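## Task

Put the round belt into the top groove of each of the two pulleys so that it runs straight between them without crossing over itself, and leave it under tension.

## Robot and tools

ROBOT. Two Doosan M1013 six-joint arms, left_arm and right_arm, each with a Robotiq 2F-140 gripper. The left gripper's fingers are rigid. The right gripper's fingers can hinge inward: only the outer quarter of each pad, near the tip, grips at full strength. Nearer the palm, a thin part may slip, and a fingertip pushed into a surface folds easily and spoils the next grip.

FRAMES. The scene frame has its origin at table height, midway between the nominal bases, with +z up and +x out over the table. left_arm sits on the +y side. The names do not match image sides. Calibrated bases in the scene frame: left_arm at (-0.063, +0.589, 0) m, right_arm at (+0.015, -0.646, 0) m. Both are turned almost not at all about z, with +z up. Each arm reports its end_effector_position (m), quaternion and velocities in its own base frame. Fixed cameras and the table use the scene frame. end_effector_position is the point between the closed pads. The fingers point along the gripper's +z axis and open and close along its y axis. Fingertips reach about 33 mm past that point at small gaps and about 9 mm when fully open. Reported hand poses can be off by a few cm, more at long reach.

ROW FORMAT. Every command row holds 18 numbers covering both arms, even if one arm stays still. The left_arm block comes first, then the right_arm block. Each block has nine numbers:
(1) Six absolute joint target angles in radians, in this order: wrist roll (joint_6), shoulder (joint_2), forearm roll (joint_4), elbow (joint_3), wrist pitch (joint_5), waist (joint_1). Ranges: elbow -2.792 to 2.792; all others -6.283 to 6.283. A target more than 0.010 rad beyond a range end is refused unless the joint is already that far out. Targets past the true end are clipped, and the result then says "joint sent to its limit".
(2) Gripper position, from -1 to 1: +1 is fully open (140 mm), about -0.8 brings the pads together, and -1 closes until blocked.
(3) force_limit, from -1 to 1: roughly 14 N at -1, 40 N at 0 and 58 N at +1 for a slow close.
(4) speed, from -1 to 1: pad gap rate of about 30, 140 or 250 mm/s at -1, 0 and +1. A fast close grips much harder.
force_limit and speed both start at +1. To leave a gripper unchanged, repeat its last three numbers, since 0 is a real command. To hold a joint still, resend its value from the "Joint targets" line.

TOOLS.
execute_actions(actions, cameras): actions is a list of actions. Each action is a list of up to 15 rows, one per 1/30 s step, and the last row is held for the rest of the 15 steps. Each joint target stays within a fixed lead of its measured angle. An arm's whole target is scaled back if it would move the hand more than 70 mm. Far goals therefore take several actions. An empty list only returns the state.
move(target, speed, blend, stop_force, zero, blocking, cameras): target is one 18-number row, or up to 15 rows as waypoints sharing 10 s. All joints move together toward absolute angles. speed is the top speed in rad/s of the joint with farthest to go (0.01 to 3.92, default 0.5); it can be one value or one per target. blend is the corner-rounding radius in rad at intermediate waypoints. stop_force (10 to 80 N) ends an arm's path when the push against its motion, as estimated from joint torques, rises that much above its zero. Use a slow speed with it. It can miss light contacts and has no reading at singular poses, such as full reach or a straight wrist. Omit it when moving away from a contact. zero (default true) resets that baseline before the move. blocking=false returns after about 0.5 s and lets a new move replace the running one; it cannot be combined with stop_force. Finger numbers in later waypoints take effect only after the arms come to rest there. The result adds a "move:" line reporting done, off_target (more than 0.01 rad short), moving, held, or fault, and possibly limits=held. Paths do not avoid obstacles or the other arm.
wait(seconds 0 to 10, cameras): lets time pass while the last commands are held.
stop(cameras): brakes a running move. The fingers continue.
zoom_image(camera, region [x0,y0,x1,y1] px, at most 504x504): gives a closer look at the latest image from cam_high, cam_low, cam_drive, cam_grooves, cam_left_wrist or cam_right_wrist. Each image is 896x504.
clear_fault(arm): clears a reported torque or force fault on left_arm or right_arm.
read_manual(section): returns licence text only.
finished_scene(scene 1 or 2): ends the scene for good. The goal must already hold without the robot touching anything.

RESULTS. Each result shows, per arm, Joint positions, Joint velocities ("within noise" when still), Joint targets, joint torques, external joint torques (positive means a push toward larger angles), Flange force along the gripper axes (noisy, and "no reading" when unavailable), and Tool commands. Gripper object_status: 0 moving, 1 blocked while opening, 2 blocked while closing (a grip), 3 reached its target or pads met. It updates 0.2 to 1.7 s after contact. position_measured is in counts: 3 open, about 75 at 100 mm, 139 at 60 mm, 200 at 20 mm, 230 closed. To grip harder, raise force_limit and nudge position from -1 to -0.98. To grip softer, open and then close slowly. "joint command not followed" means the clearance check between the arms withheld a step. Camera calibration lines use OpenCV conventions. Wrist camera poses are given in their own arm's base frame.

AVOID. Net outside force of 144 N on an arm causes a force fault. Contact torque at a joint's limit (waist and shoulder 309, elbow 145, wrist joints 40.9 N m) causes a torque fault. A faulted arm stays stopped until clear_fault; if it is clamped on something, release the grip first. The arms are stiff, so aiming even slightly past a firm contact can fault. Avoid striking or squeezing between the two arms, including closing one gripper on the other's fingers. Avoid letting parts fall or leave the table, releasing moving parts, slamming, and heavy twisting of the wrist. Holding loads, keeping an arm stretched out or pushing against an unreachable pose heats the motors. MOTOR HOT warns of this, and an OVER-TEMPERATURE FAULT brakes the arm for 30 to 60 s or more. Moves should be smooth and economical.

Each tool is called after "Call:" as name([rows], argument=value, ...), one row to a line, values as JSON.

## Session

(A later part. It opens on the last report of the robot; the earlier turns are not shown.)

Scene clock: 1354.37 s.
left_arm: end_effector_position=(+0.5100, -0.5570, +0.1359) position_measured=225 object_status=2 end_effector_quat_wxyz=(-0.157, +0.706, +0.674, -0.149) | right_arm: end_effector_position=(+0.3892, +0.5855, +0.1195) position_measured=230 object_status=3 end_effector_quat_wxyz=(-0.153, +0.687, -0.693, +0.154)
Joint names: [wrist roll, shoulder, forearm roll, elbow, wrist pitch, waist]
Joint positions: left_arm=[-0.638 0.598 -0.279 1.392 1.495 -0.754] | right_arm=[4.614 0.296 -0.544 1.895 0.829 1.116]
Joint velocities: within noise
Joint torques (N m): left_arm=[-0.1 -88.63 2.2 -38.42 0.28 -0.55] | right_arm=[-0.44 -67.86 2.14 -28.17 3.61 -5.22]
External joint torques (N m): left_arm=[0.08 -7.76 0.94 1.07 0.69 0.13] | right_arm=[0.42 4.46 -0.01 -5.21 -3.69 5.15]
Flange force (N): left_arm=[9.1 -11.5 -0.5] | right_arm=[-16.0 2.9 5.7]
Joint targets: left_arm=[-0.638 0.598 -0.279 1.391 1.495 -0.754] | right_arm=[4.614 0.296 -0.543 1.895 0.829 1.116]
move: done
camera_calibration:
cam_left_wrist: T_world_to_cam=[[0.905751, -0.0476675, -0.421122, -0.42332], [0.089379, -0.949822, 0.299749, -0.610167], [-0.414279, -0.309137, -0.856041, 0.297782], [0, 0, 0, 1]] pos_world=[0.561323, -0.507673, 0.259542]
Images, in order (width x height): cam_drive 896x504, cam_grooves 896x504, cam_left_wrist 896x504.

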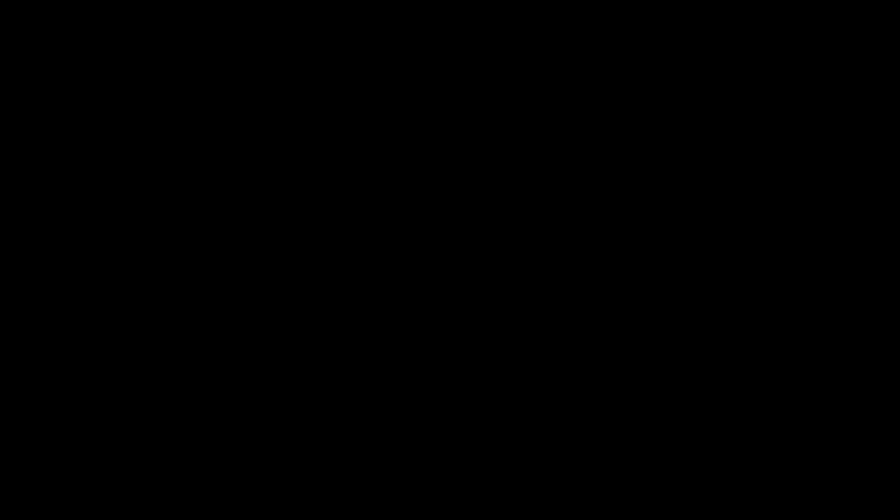

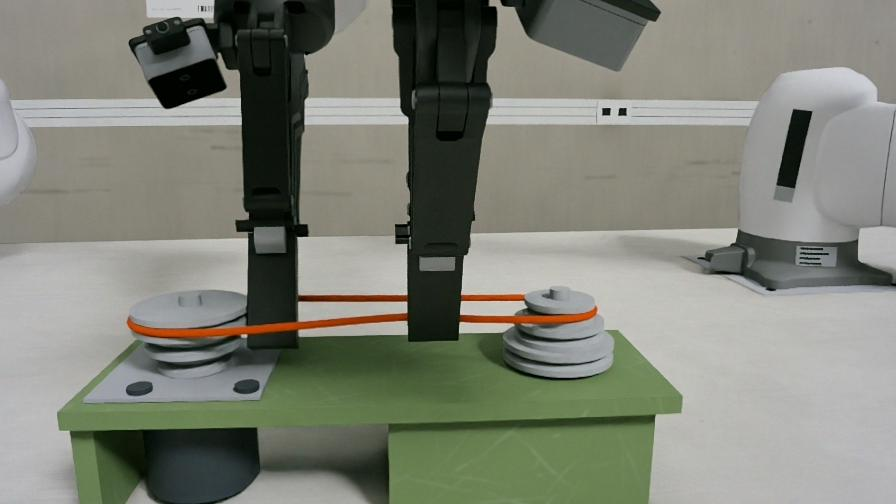

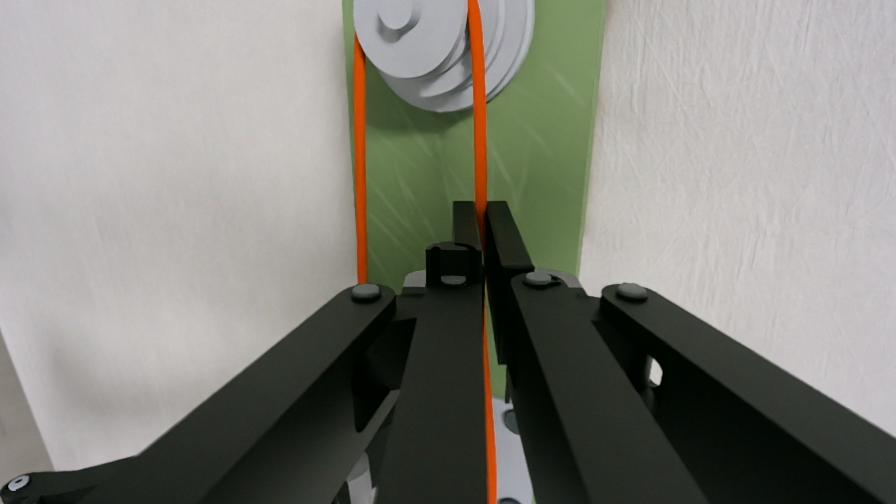

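Call:
move(target=[-0.6379, 0.5984, -0.2791, 1.3915, 1.4953, -0.7540, -1, -1, -1, 4.6137, 0.2948, -0.5437, 1.8963, 0.8282, 1.1152, -1, -1, -1], speed=0.01, cameras=["cam_grooves", "cam_left_wrist"])

Call:
zoom_image(camera="cam_grooves", region=[120, 260, 420, 400])

Scene clock: 1362.30 s.
left_arm: end_effector_position=(+0.5100, -0.5570, +0.1359) position_measured=225 object_status=2 end_effector_quat_wxyz=(-0.157, +0.706, +0.674, -0.149) | right_arm: end_effector_position=(+0.3891, +0.5845, +0.1195) position_measured=230 object_status=3 end_effector_quat_wxyz=(-0.153, +0.687, -0.693, +0.154)
Joint names: [wrist roll, shoulder, forearm roll, elbow, wrist pitch, waist]
Joint positions: left_arm=[-0.638 0.598 -0.279 1.391 1.495 -0.754] | right_arm=[4.614 0.295 -0.544 1.896 0.828 1.115]
Joint velocities: within noise
Joint torques (N m): left_arm=[-0.01 -89.28 2.3 -38.31 0.45 -0.98] | right_arm=[-0.42 -68.32 1.9 -27.88 4.22 -6.3]
External joint torques (N m): left_arm=[-0.01 -7.27 0.85 0.87 0.52 0.79] | right_arm=[0.4 4.69 0.22 -5.55 -4.3 6.26]
Flange force (N): left_arm=[8.8 -10.2 -0.7] | right_arm=[-17.3 3.9 6.0]
Joint targets: left_arm=[-0.638 0.598 -0.279 1.391 1.495 -0.754] | right_arm=[4.614 0.295 -0.544 1.896 0.828 1.115]
move: done
camera_calibration:
cam_left_wrist: T_world_to_cam=[[0.905751, -0.0476675, -0.421122, -0.423324], [0.089379, -0.949822, 0.299749, -0.610262], [-0.414279, -0.309137, -0.856041, 0.297751], [0, 0, 0, 1]] pos_world=[0.561323, -0.507773, 0.259542]
Images, in order (width x height): cam_grooves 896x504, cam_left_wrist 896x504.

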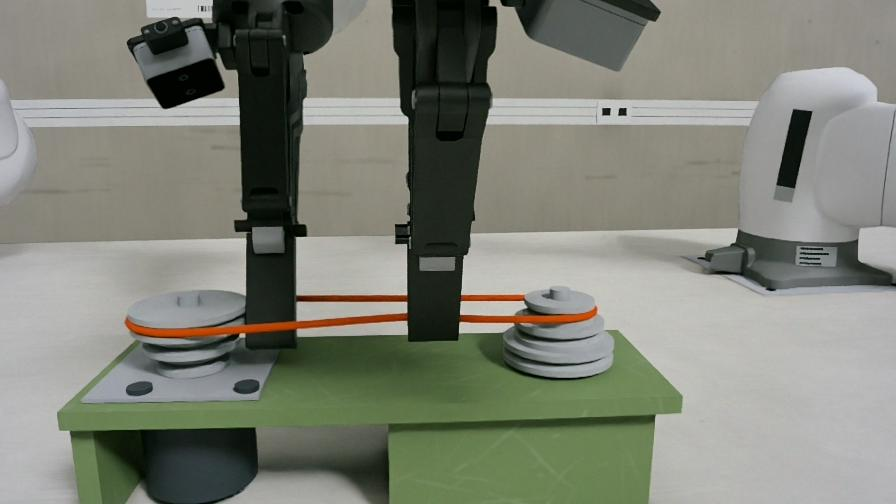

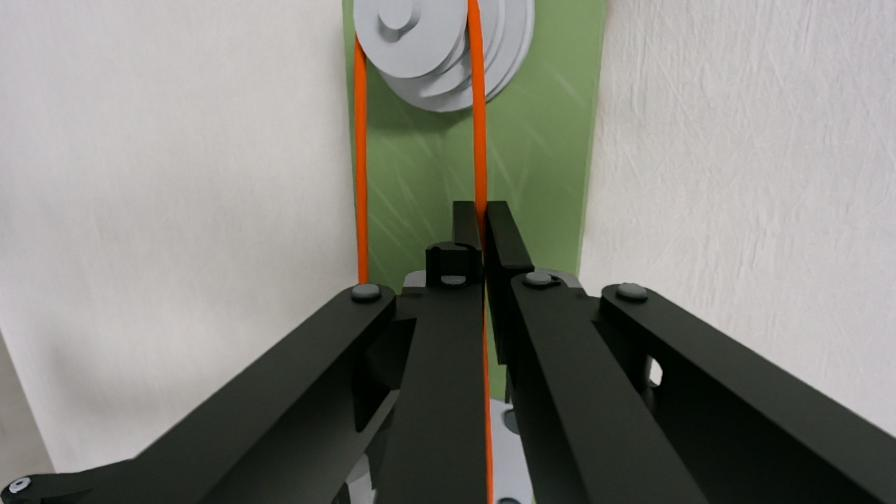

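Scaled by 1.680 from the camera's 896x504 image, which has a finer 1280x720 frame.

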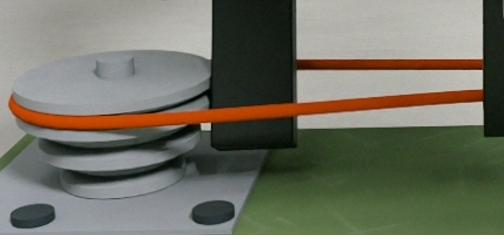

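Call:
move(target=[-0.6374, 0.5978, -0.2797, 1.3983, 1.4889, -0.7555, -1, -1, -1, 4.6135, 0.2935, -0.5439, 1.8981, 0.8275, 1.1146, -1, -1, -1], speed=0.01, cameras=["cam_grooves", "cam_left_wrist"])

Call:
zoom_image(camera="cam_grooves", region=[120, 260, 420, 400])

Call:
zoom_image(camera="cam_grooves", region=[420, 260, 640, 400])

Scene clock: 1375.60 s.
left_arm: end_effector_position=(+0.5080, -0.5568, +0.1330) position_measured=225 object_status=2 end_effector_quat_wxyz=(-0.157, +0.706, +0.674, -0.149) | right_arm: end_effector_position=(+0.3890, +0.5836, +0.1195) position_measured=230 object_status=3 end_effector_quat_wxyz=(-0.153, +0.687, -0.693, +0.153)
Joint names: [wrist roll, shoulder, forearm roll, elbow, wrist pitch, waist]
Joint positions: left_arm=[-0.637 0.598 -0.28 1.398 1.489 -0.756] | right_arm=[4.613 0.293 -0.544 1.898 0.827 1.115]
Joint velocities: within noise
Joint torques (N m): left_arm=[-0.04 -88.2 2.36 -37.71 0.59 0.09] | right_arm=[-0.5 -72.6 0.38 -18.52 12.48 -15.76]
External joint torques (N m): left_arm=[0.02 -8.14 0.8 0.43 0.38 0] | right_arm=[0.48 8.74 1.75 -14.91 -12.56 15.89]
Flange force (N): left_arm=[8.3 -11.3 -1.1] | right_arm=[-40.1 8.2 12.8]
Joint targets: left_arm=[-0.637 0.598 -0.280 1.398 1.489 -0.755] | right_arm=[4.614 0.293 -0.544 1.898 0.828 1.115]
move: done
camera_calibration:
cam_left_wrist: T_world_to_cam=[[0.905796, -0.0477245, -0.421018, -0.42271], [0.0893024, -0.949815, 0.299795, -0.608885], [-0.414196, -0.309151, -0.856076, 0.294447], [0, 0, 0, 1]] pos_world=[0.559223, -0.507473, 0.256642]
Images, in order (width x height): cam_grooves 896x504, cam_left_wrist 896x504.

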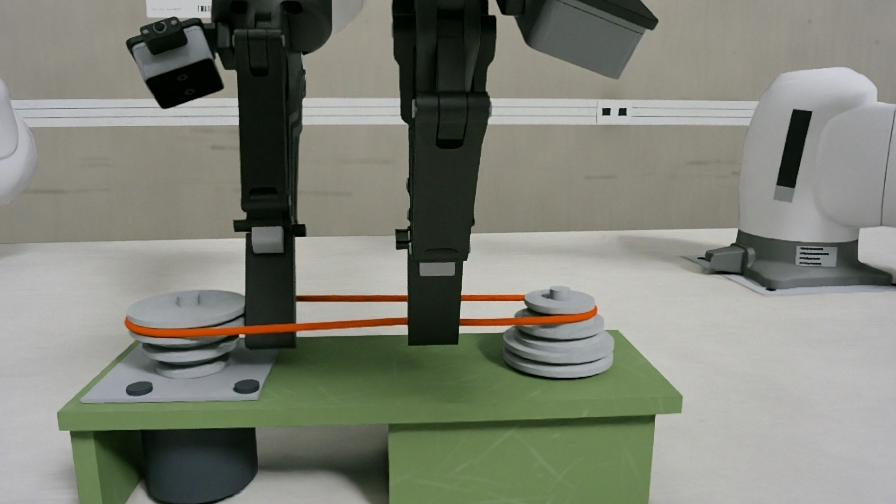

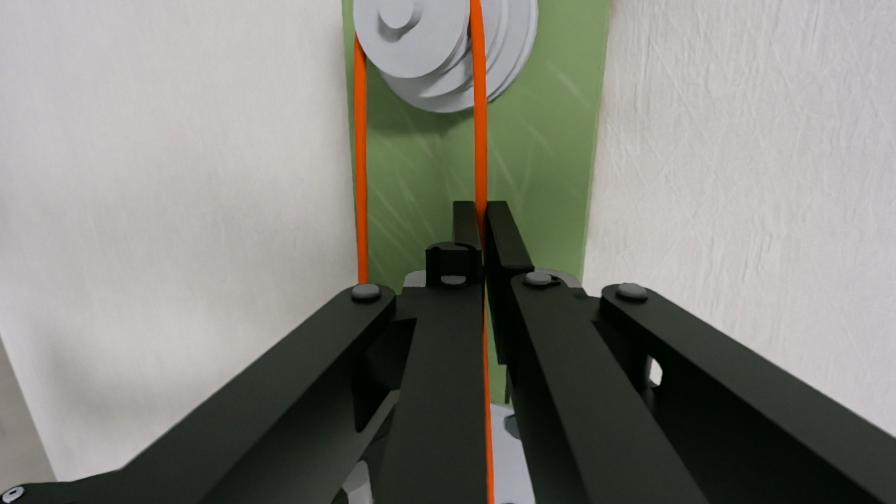

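Scaled by 1.680 from the camera's 896x504 image, which has a finer 1280x720 frame.

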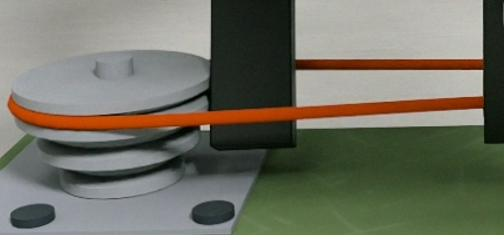

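Scaled by 2.291 from the camera's 896x504 image, which has a finer 1280x720 frame.

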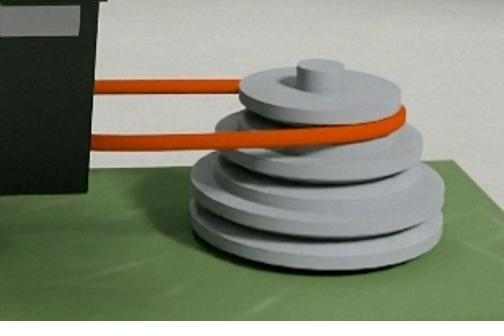

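Call:
move(target=[-0.6374, 0.5978, -0.2797, 1.3983, 1.4889, -0.7555, -0.65, -1, -1, 4.6135, 0.2935, -0.5439, 1.8981, 0.8275, 1.1146, -1, -1, -1], speed=0.01, cameras=["cam_grooves", "cam_left_wrist"])

Call:
zoom_image(camera="cam_grooves", region=[120, 260, 420, 400])

Call:
zoom_image(camera="cam_grooves", region=[420, 260, 640, 400])

Scene clock: 1384.80 s.
left_arm: end_effector_position=(+0.5080, -0.5568, +0.1330) position_measured=211 object_status=0 end_effector_quat_wxyz=(-0.157, +0.706, +0.674, -0.149) | right_arm: end_effector_position=(+0.3890, +0.5835, +0.1195) position_measured=230 object_status=3 end_effector_quat_wxyz=(-0.153, +0.687, -0.693, +0.154)
Joint names: [wrist roll, shoulder, forearm roll, elbow, wrist pitch, waist]
Joint positions: left_arm=[-0.637 0.598 -0.28 1.398 1.489 -0.756] | right_arm=[4.613 0.293 -0.544 1.898 0.828 1.115]
Joint velocities: within noise
Joint torques (N m): left_arm=[-0.09 -88.2 2.82 -37.54 0.82 0.06] | right_arm=[-0.55 -72.46 0.06 -17.49 13.07 -17.3]
External joint torques (N m): left_arm=[0.07 -8.03 0.32 0.3 0.16 -0.29] | right_arm=[0.53 8.88 2.06 -15.95 -13.15 17.22]
Flange force (N): left_arm=[7.8 -11.3 -0.7] | right_arm=[-42.7 8.9 12.4]
Joint targets: left_arm=[-0.637 0.598 -0.280 1.398 1.489 -0.755] | right_arm=[4.614 0.293 -0.544 1.898 0.828 1.115]
move: done
camera_calibration:
cam_left_wrist: T_world_to_cam=[[0.9058, -0.0477659, -0.421004, -0.422737], [0.0892632, -0.949812, 0.299814, -0.608867], [-0.414196, -0.309152, -0.856076, 0.294446], [0, 0, 0, 1]] pos_world=[0.559223, -0.507473, 0.256642]
Images, in order (width x height): cam_grooves 896x504, cam_left_wrist 896x504.

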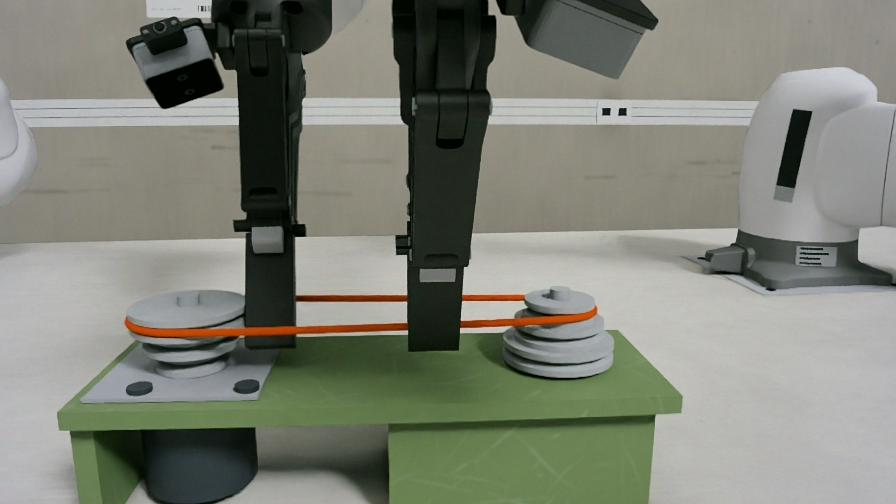

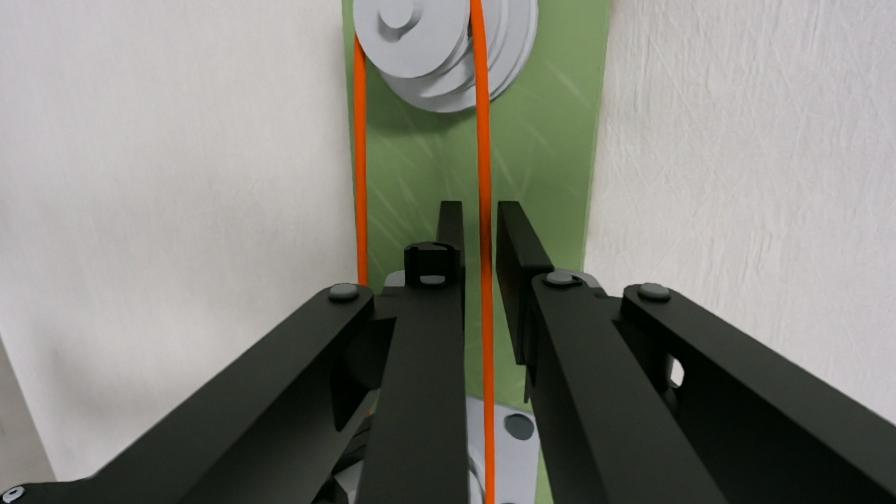

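Scaled by 1.680 from the camera's 896x504 image, which has a finer 1280x720 frame.

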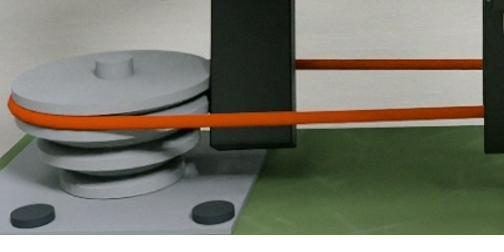

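Scaled by 2.291 from the camera's 896x504 image, which has a finer 1280x720 frame.

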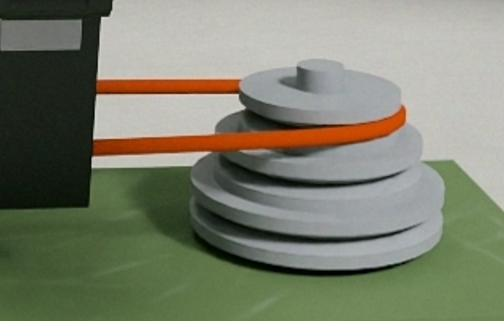

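Call:
execute_actions(actions=[], cameras=["cam_right_wrist", "cam_left_wrist", "cam_drive", "cam_low"])

Call:
zoom_image(camera="cam_right_wrist", region=[350, 0, 750, 300])

Call:
zoom_image(camera="cam_left_wrist", region=[330, 0, 630, 504])

Scene clock: 1406.97 s.
left_arm: end_effector_position=(+0.5080, -0.5568, +0.1330) position_measured=211 object_status=3 end_effector_quat_wxyz=(-0.157, +0.706, +0.674, -0.149) | right_arm: end_effector_position=(+0.3890, +0.5835, +0.1195) position_measured=230 object_status=3 end_effector_quat_wxyz=(-0.153, +0.687, -0.693, +0.154)
Joint names: [wrist roll, shoulder, forearm roll, elbow, wrist pitch, waist]
Joint positions: left_arm=[-0.637 0.598 -0.28 1.398 1.489 -0.756] | right_arm=[4.613 0.293 -0.544 1.898 0.828 1.115]
Joint velocities: within noise
Joint torques (N m): left_arm=[0.02 -87.96 2.87 -37.52 0.78 -0.31] | right_arm=[-0.5 -72.39 0.08 -17.39 13.12 -17.24]
External joint torques (N m): left_arm=[-0.04 -8.3 0.26 0.31 0.2 0.17] | right_arm=[0.48 8.99 2.05 -16.02 -13.21 17.23]
Flange force (N): left_arm=[8.3 -11.4 -0.9] | right_arm=[-43.0 8.8 12.6]
Joint targets: left_arm=[-0.637 0.598 -0.280 1.398 1.489 -0.755] | right_arm=[4.614 0.293 -0.544 1.898 0.828 1.115]
Tool commands: left_gripper/position=-0.65 left_gripper/force_limit=-1.0 left_gripper/speed=-1.0 right_gripper/position=-1.0 right_gripper/force_limit=-1.0 right_gripper/speed=-1.0
camera_calibration:
cam_left_wrist: T_world_to_cam=[[0.9058, -0.0477659, -0.421004, -0.422737], [0.0892632, -0.949812, 0.299814, -0.608867], [-0.414196, -0.309152, -0.856076, 0.294446], [0, 0, 0, 1]] pos_world=[0.559223, -0.507473, 0.256642]
cam_right_wrist: T_world_to_cam=[[-0.906353, 0.0121508, -0.422347, 0.408257], [-0.142422, 0.932302, 0.332459, -0.526713], [0.397794, 0.361477, -0.843264, -0.122993], [0, 0, 0, 1]] pos_world=[0.343936, 0.530554, 0.243821]
Images, in order (width x height): cam_low 896x504, cam_drive 896x504, cam_left_wrist 896x504, cam_right_wrist 896x504.

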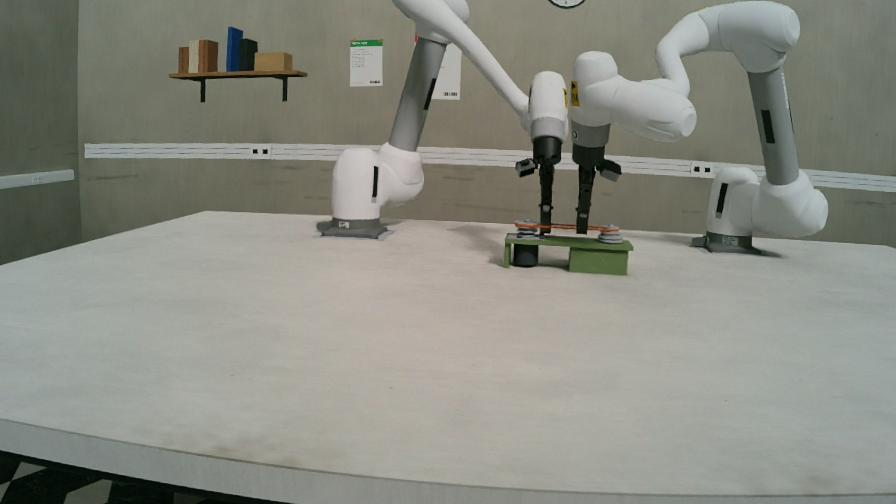

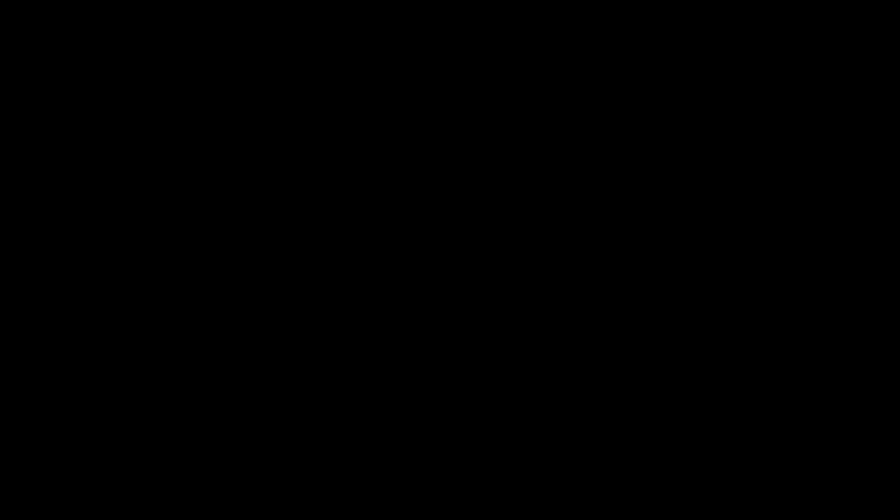

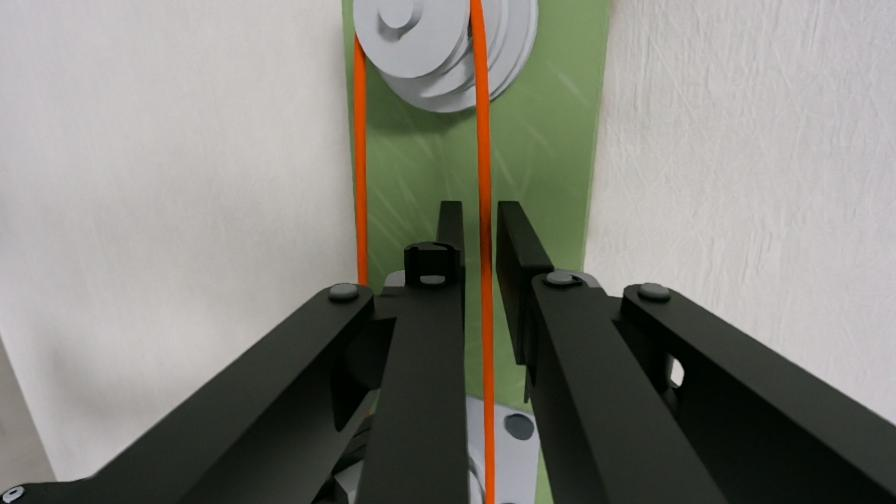

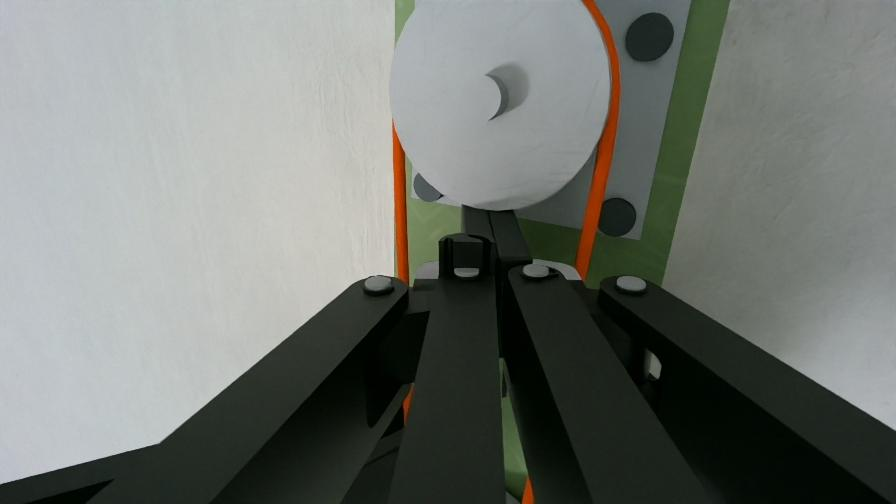

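Scaled by 1.260 from the camera's 896x504 image, which has a finer 1280x720 frame.

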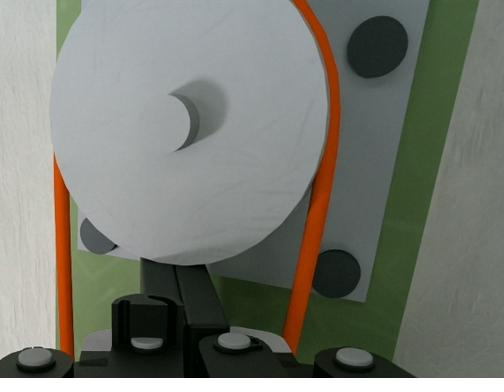

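Scaled by 1.000.

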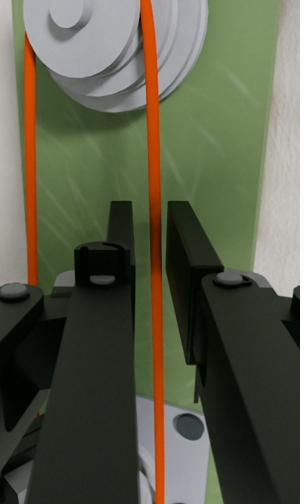

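Call:
move(target=[-0.6374, 0.5978, -0.2797, 1.3983, 1.4889, -0.7555, -0.65, -1, -1, 4.6136, 0.2942, -0.5438, 1.8972, 0.8279, 1.1149, -1, -1, -1], speed=0.01, cameras=["cam_grooves", "cam_left_wrist"])

Call:
zoom_image(camera="cam_grooves", region=[80, 280, 250, 410])

Scene clock: 1435.07 s.
left_arm: end_effector_position=(+0.5080, -0.5568, +0.1330) position_measured=211 object_status=3 end_effector_quat_wxyz=(-0.157, +0.706, +0.674, -0.149) | right_arm: end_effector_position=(+0.3891, +0.5840, +0.1195) position_measured=230 object_status=3 end_effector_quat_wxyz=(-0.153, +0.687, -0.693, +0.154)
Joint names: [wrist roll, shoulder, forearm roll, elbow, wrist pitch, waist]
Joint positions: left_arm=[-0.637 0.598 -0.28 1.398 1.489 -0.756] | right_arm=[4.613 0.294 -0.544 1.897 0.828 1.115]
Joint velocities: within noise
Joint torques (N m): left_arm=[-0.05 -89.01 2.82 -37.51 0.7 0.05] | right_arm=[-0.47 -69.59 0.99 -23.36 7.89 -11.06]
External joint torques (N m): left_arm=[0.03 -7.47 0.34 0.1 0.27 -0.02] | right_arm=[0.45 6.1 1.14 -10.1 -7.98 11.03]
Flange force (N): left_arm=[7.1 -10.0 -1.2] | right_arm=[-28.0 6.0 7.9]
Joint targets: left_arm=[-0.637 0.598 -0.280 1.398 1.489 -0.755] | right_arm=[4.614 0.294 -0.544 1.897 0.828 1.115]
move: done
camera_calibration:
cam_left_wrist: T_world_to_cam=[[0.9058, -0.0477659, -0.421004, -0.422737], [0.0892632, -0.949812, 0.299814, -0.608867], [-0.414196, -0.309152, -0.856076, 0.294446], [0, 0, 0, 1]] pos_world=[0.559223, -0.507473, 0.256642]
Images, in order (width x height): cam_grooves 896x504, cam_left_wrist 896x504.

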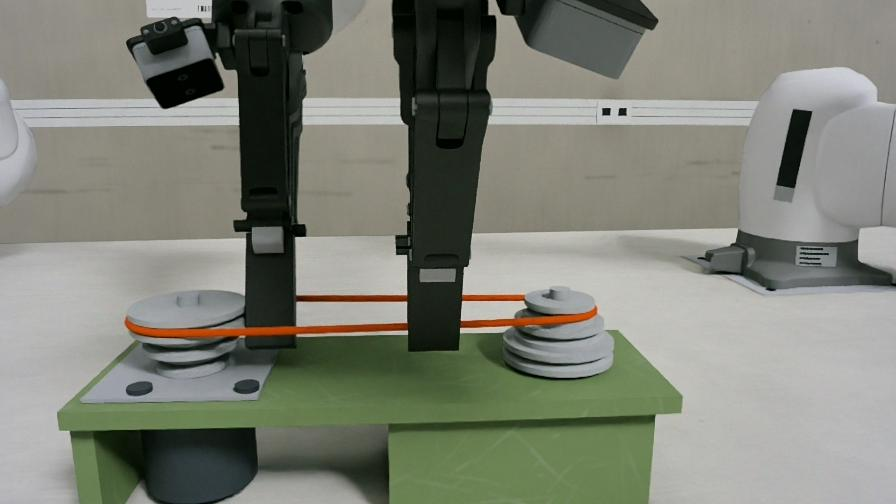

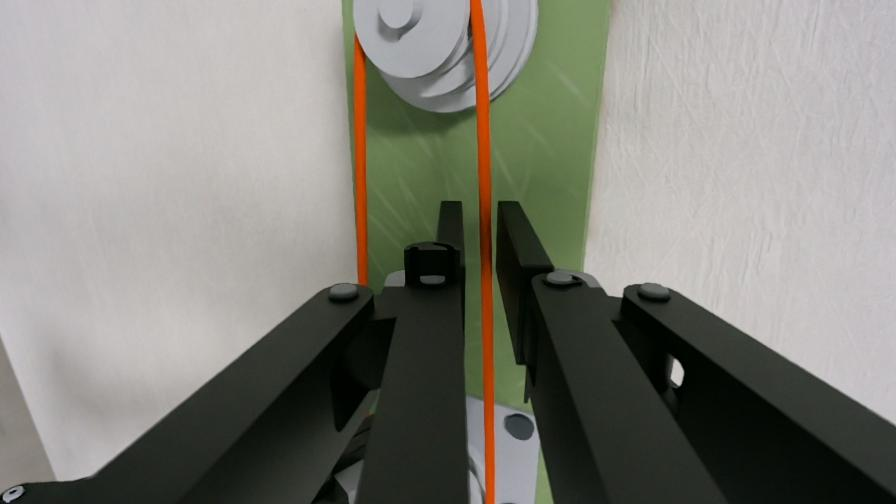

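Scaled by 2.965 from the camera's 896x504 image, which has a finer 1280x720 frame.

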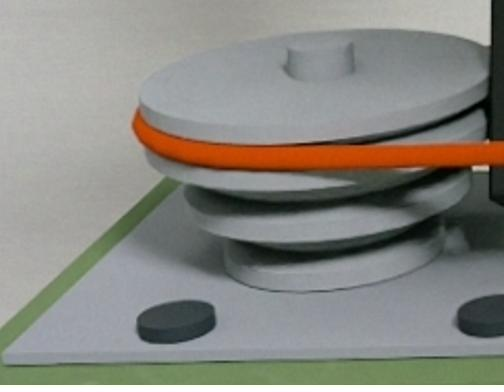

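Call:
zoom_image(camera="cam_grooves", region=[50, 390, 300, 504])

Call:
zoom_image(camera="cam_grooves", region=[230, 280, 640, 400])

Scaled by 2.016 from the camera's 896x504 image, which has a finer 1280x720 frame.

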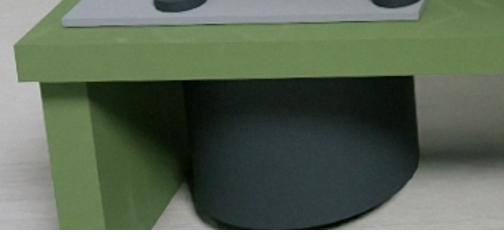

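Scaled by 1.229 from the camera's 896x504 image, which has a finer 1280x720 frame.

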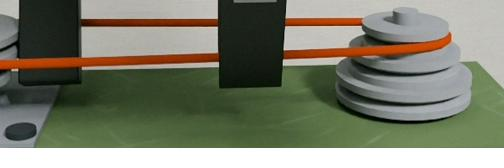

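Call:
move(target=[-0.6374, 0.5978, -0.2797, 1.3983, 1.4889, -0.7555, -0.65, -1, -1, 4.6134, 0.2931, -0.5440, 1.8987, 0.8273, 1.1143, -1, -1, -1], speed=0.01, cameras=["cam_grooves", "cam_left_wrist", "cam_right_wrist"])

Call:
zoom_image(camera="cam_grooves", region=[80, 280, 250, 410])

Call:
zoom_image(camera="cam_left_wrist", region=[430, 0, 550, 504])

Scene clock: 1540.93 s.
left_arm: end_effector_position=(+0.5080, -0.5568, +0.1330) position_measured=211 object_status=3 end_effector_quat_wxyz=(-0.157, +0.706, +0.674, -0.149) | right_arm: end_effector_position=(+0.3891, +0.5832, +0.1195) position_measured=230 object_status=3 end_effector_quat_wxyz=(-0.153, +0.687, -0.693, +0.153)
Joint names: [wrist roll, shoulder, forearm roll, elbow, wrist pitch, waist]
Joint positions: left_arm=[-0.637 0.598 -0.28 1.398 1.489 -0.756] | right_arm=[4.614 0.293 -0.544 1.899 0.827 1.114]
Joint velocities: within noise
Joint torques (N m): left_arm=[-0.05 -87.67 2.82 -37.66 0.76 0.06] | right_arm=[-0.55 -72.84 -0.33 -12.92 16.55 -21.01]
External joint torques (N m): left_arm=[0.03 -8.67 0.33 0.37 0.21 -0.1] | right_arm=[0.53 9.48 2.46 -20.45 -16.63 21.13]
Flange force (N): left_arm=[8.5 -12.1 -0.8] | right_arm=[-51.8 10.1 14.1]
Joint targets: left_arm=[-0.637 0.598 -0.280 1.398 1.489 -0.755] | right_arm=[4.613 0.293 -0.544 1.899 0.827 1.114]
move: done
camera_calibration:
cam_left_wrist: T_world_to_cam=[[0.905796, -0.0477245, -0.421018, -0.42271], [0.0893024, -0.949815, 0.299795, -0.608885], [-0.414196, -0.309151, -0.856076, 0.294447], [0, 0, 0, 1]] pos_world=[0.559223, -0.507473, 0.256642]
cam_right_wrist: T_world_to_cam=[[-0.906361, 0.0123298, -0.422325, 0.408163], [-0.142315, 0.932253, 0.332642, -0.526488], [0.397815, 0.361597, -0.843203, -0.12297], [0, 0, 0, 1]] pos_world=[0.343936, 0.530254, 0.243821]
Images, in order (width x height): cam_grooves 896x504, cam_left_wrist 896x504, cam_right_wrist 896x504.

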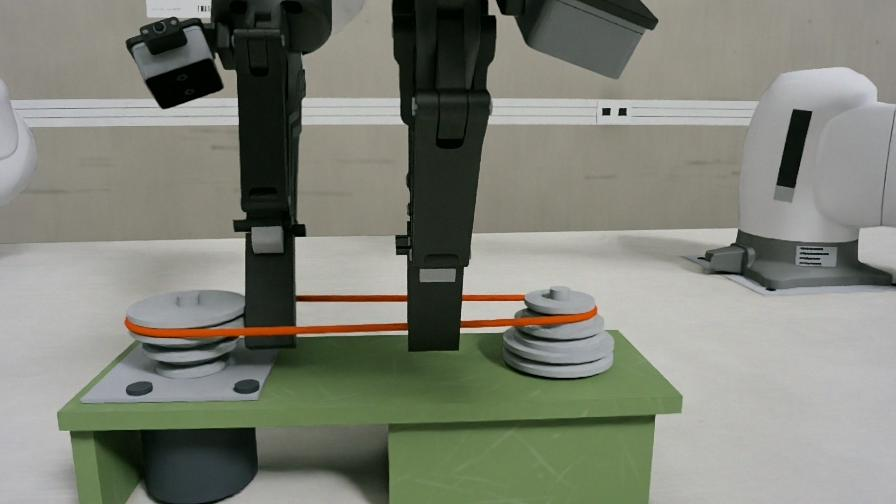

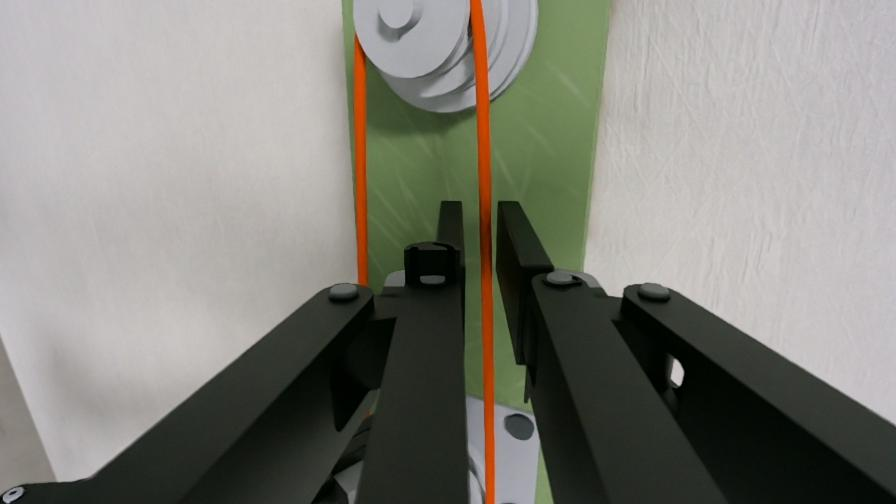

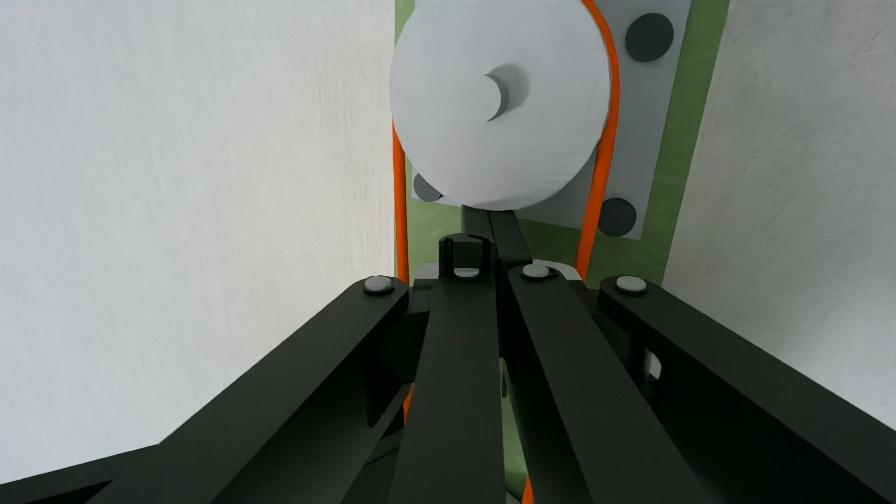

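Scaled by 2.965 from the camera's 896x504 image, which has a finer 1280x720 frame.

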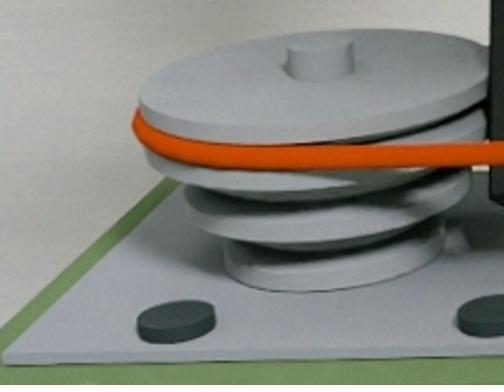

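Scaled by 1.000.

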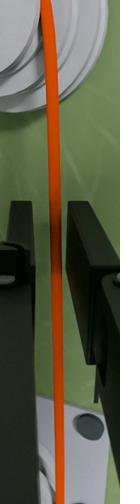

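Call:
move(target=[-0.6374, 0.5978, -0.2797, 1.3983, 1.4889, -0.7555, -0.65, -1, -1, 4.6140, 0.2970, -0.5434, 1.8933, 0.8294, 1.1161, -1, -1, -1], speed=0.01, cameras=["cam_grooves", "cam_left_wrist", "cam_right_wrist"])

Call:
zoom_image(camera="cam_grooves", region=[80, 280, 250, 410])

Call:
zoom_image(camera="cam_left_wrist", region=[330, 0, 630, 300])

Call:
zoom_image(camera="cam_grooves", region=[490, 270, 630, 390])

Scene clock: 1605.00 s.
left_arm: end_effector_position=(+0.5080, -0.5568, +0.1330) position_measured=211 object_status=3 end_effector_quat_wxyz=(-0.157, +0.706, +0.674, -0.149) | right_arm: end_effector_position=(+0.3893, +0.5861, +0.1195) position_measured=230 object_status=3 end_effector_quat_wxyz=(-0.153, +0.687, -0.693, +0.154)
Joint names: [wrist roll, shoulder, forearm roll, elbow, wrist pitch, waist]
Joint positions: left_arm=[-0.637 0.598 -0.28 1.398 1.489 -0.756] | right_arm=[4.614 0.297 -0.543 1.893 0.829 1.116]
Joint velocities: within noise
Joint torques (N m): left_arm=[-0.09 -88.9 2.86 -37.56 0.74 -0.04] | right_arm=[-0.41 -67.66 2.07 -34.04 -0.04 -2.57]
External joint torques (N m): left_arm=[0.07 -7.69 0.3 0.07 0.23 -0.12] | right_arm=[0.39 3.75 0.06 0.69 -0.04 2.58]
Flange force (N): left_arm=[7.2 -10.4 -1.2] | right_arm=[-5.4 4.5 3.2]
Joint targets: left_arm=[-0.637 0.598 -0.280 1.398 1.489 -0.755] | right_arm=[4.614 0.297 -0.543 1.893 0.829 1.116]
move: done
camera_calibration:
cam_left_wrist: T_world_to_cam=[[0.905796, -0.0477245, -0.421018, -0.42271], [0.0893024, -0.949815, 0.299795, -0.608885], [-0.414196, -0.309151, -0.856076, 0.294447], [0, 0, 0, 1]] pos_world=[0.559223, -0.507473, 0.256642]
cam_right_wrist: T_world_to_cam=[[-0.906359, 0.012195, -0.422333, 0.408382], [-0.142343, 0.932335, 0.332401, -0.529139], [0.397809, 0.361391, -0.843294, -0.123965], [0, 0, 0, 1]] pos_world=[0.344136, 0.533154, 0.243821]
Images, in order (width x height): cam_grooves 896x504, cam_left_wrist 896x504, cam_right_wrist 896x504.

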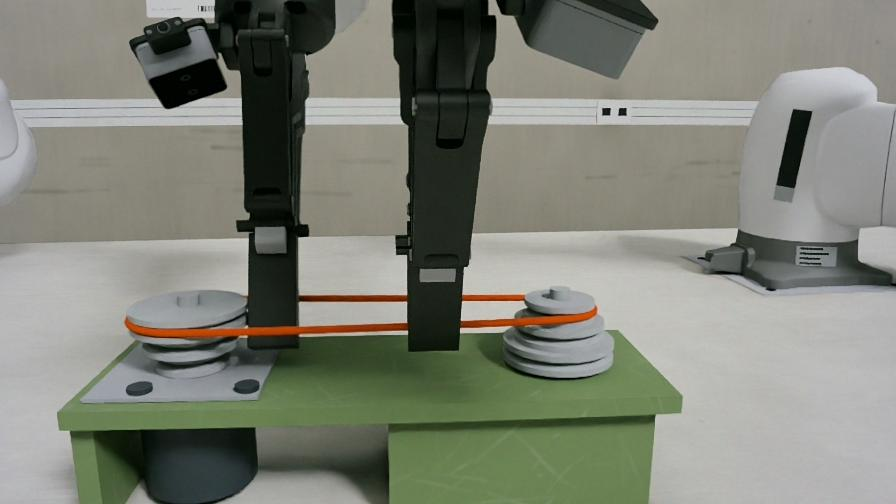

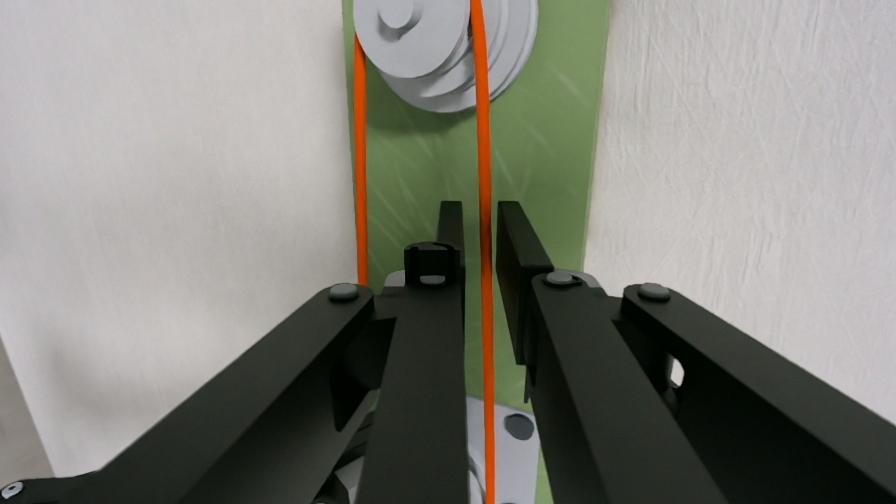

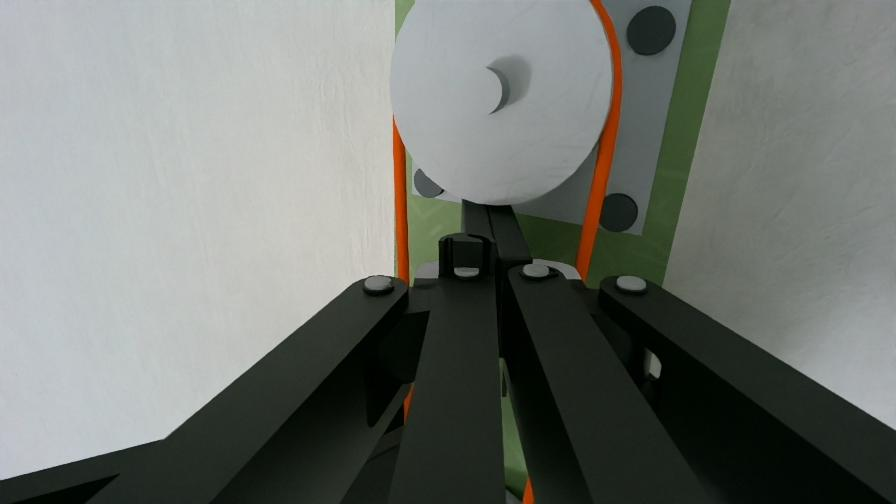

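Scaled by 2.965 from the camera's 896x504 image, which has a finer 1280x720 frame.

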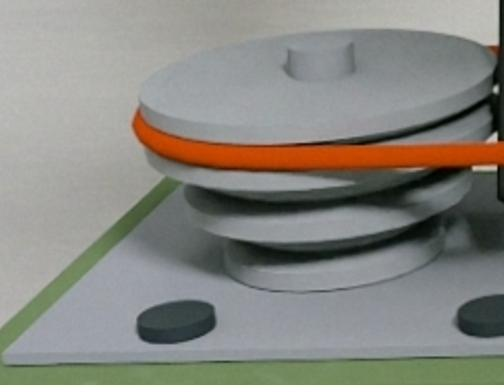

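Scaled by 1.680 from the camera's 896x504 image, which has a finer 1280x720 frame.

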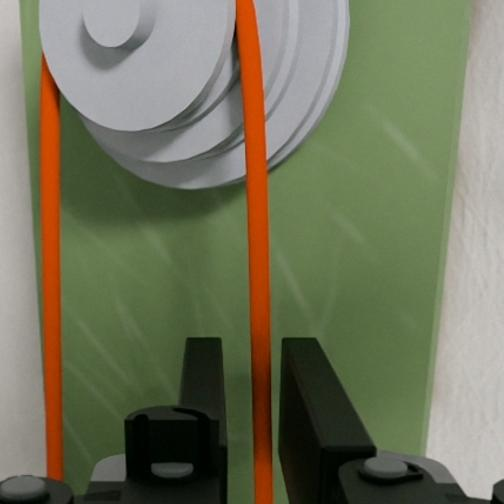

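Scaled by 3.600 from the camera's 896x504 image, which has a finer 1280x720 frame.

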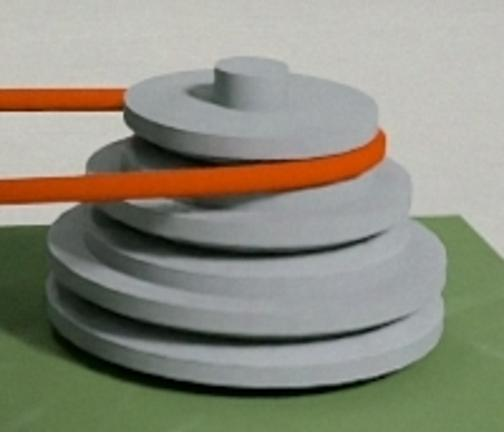

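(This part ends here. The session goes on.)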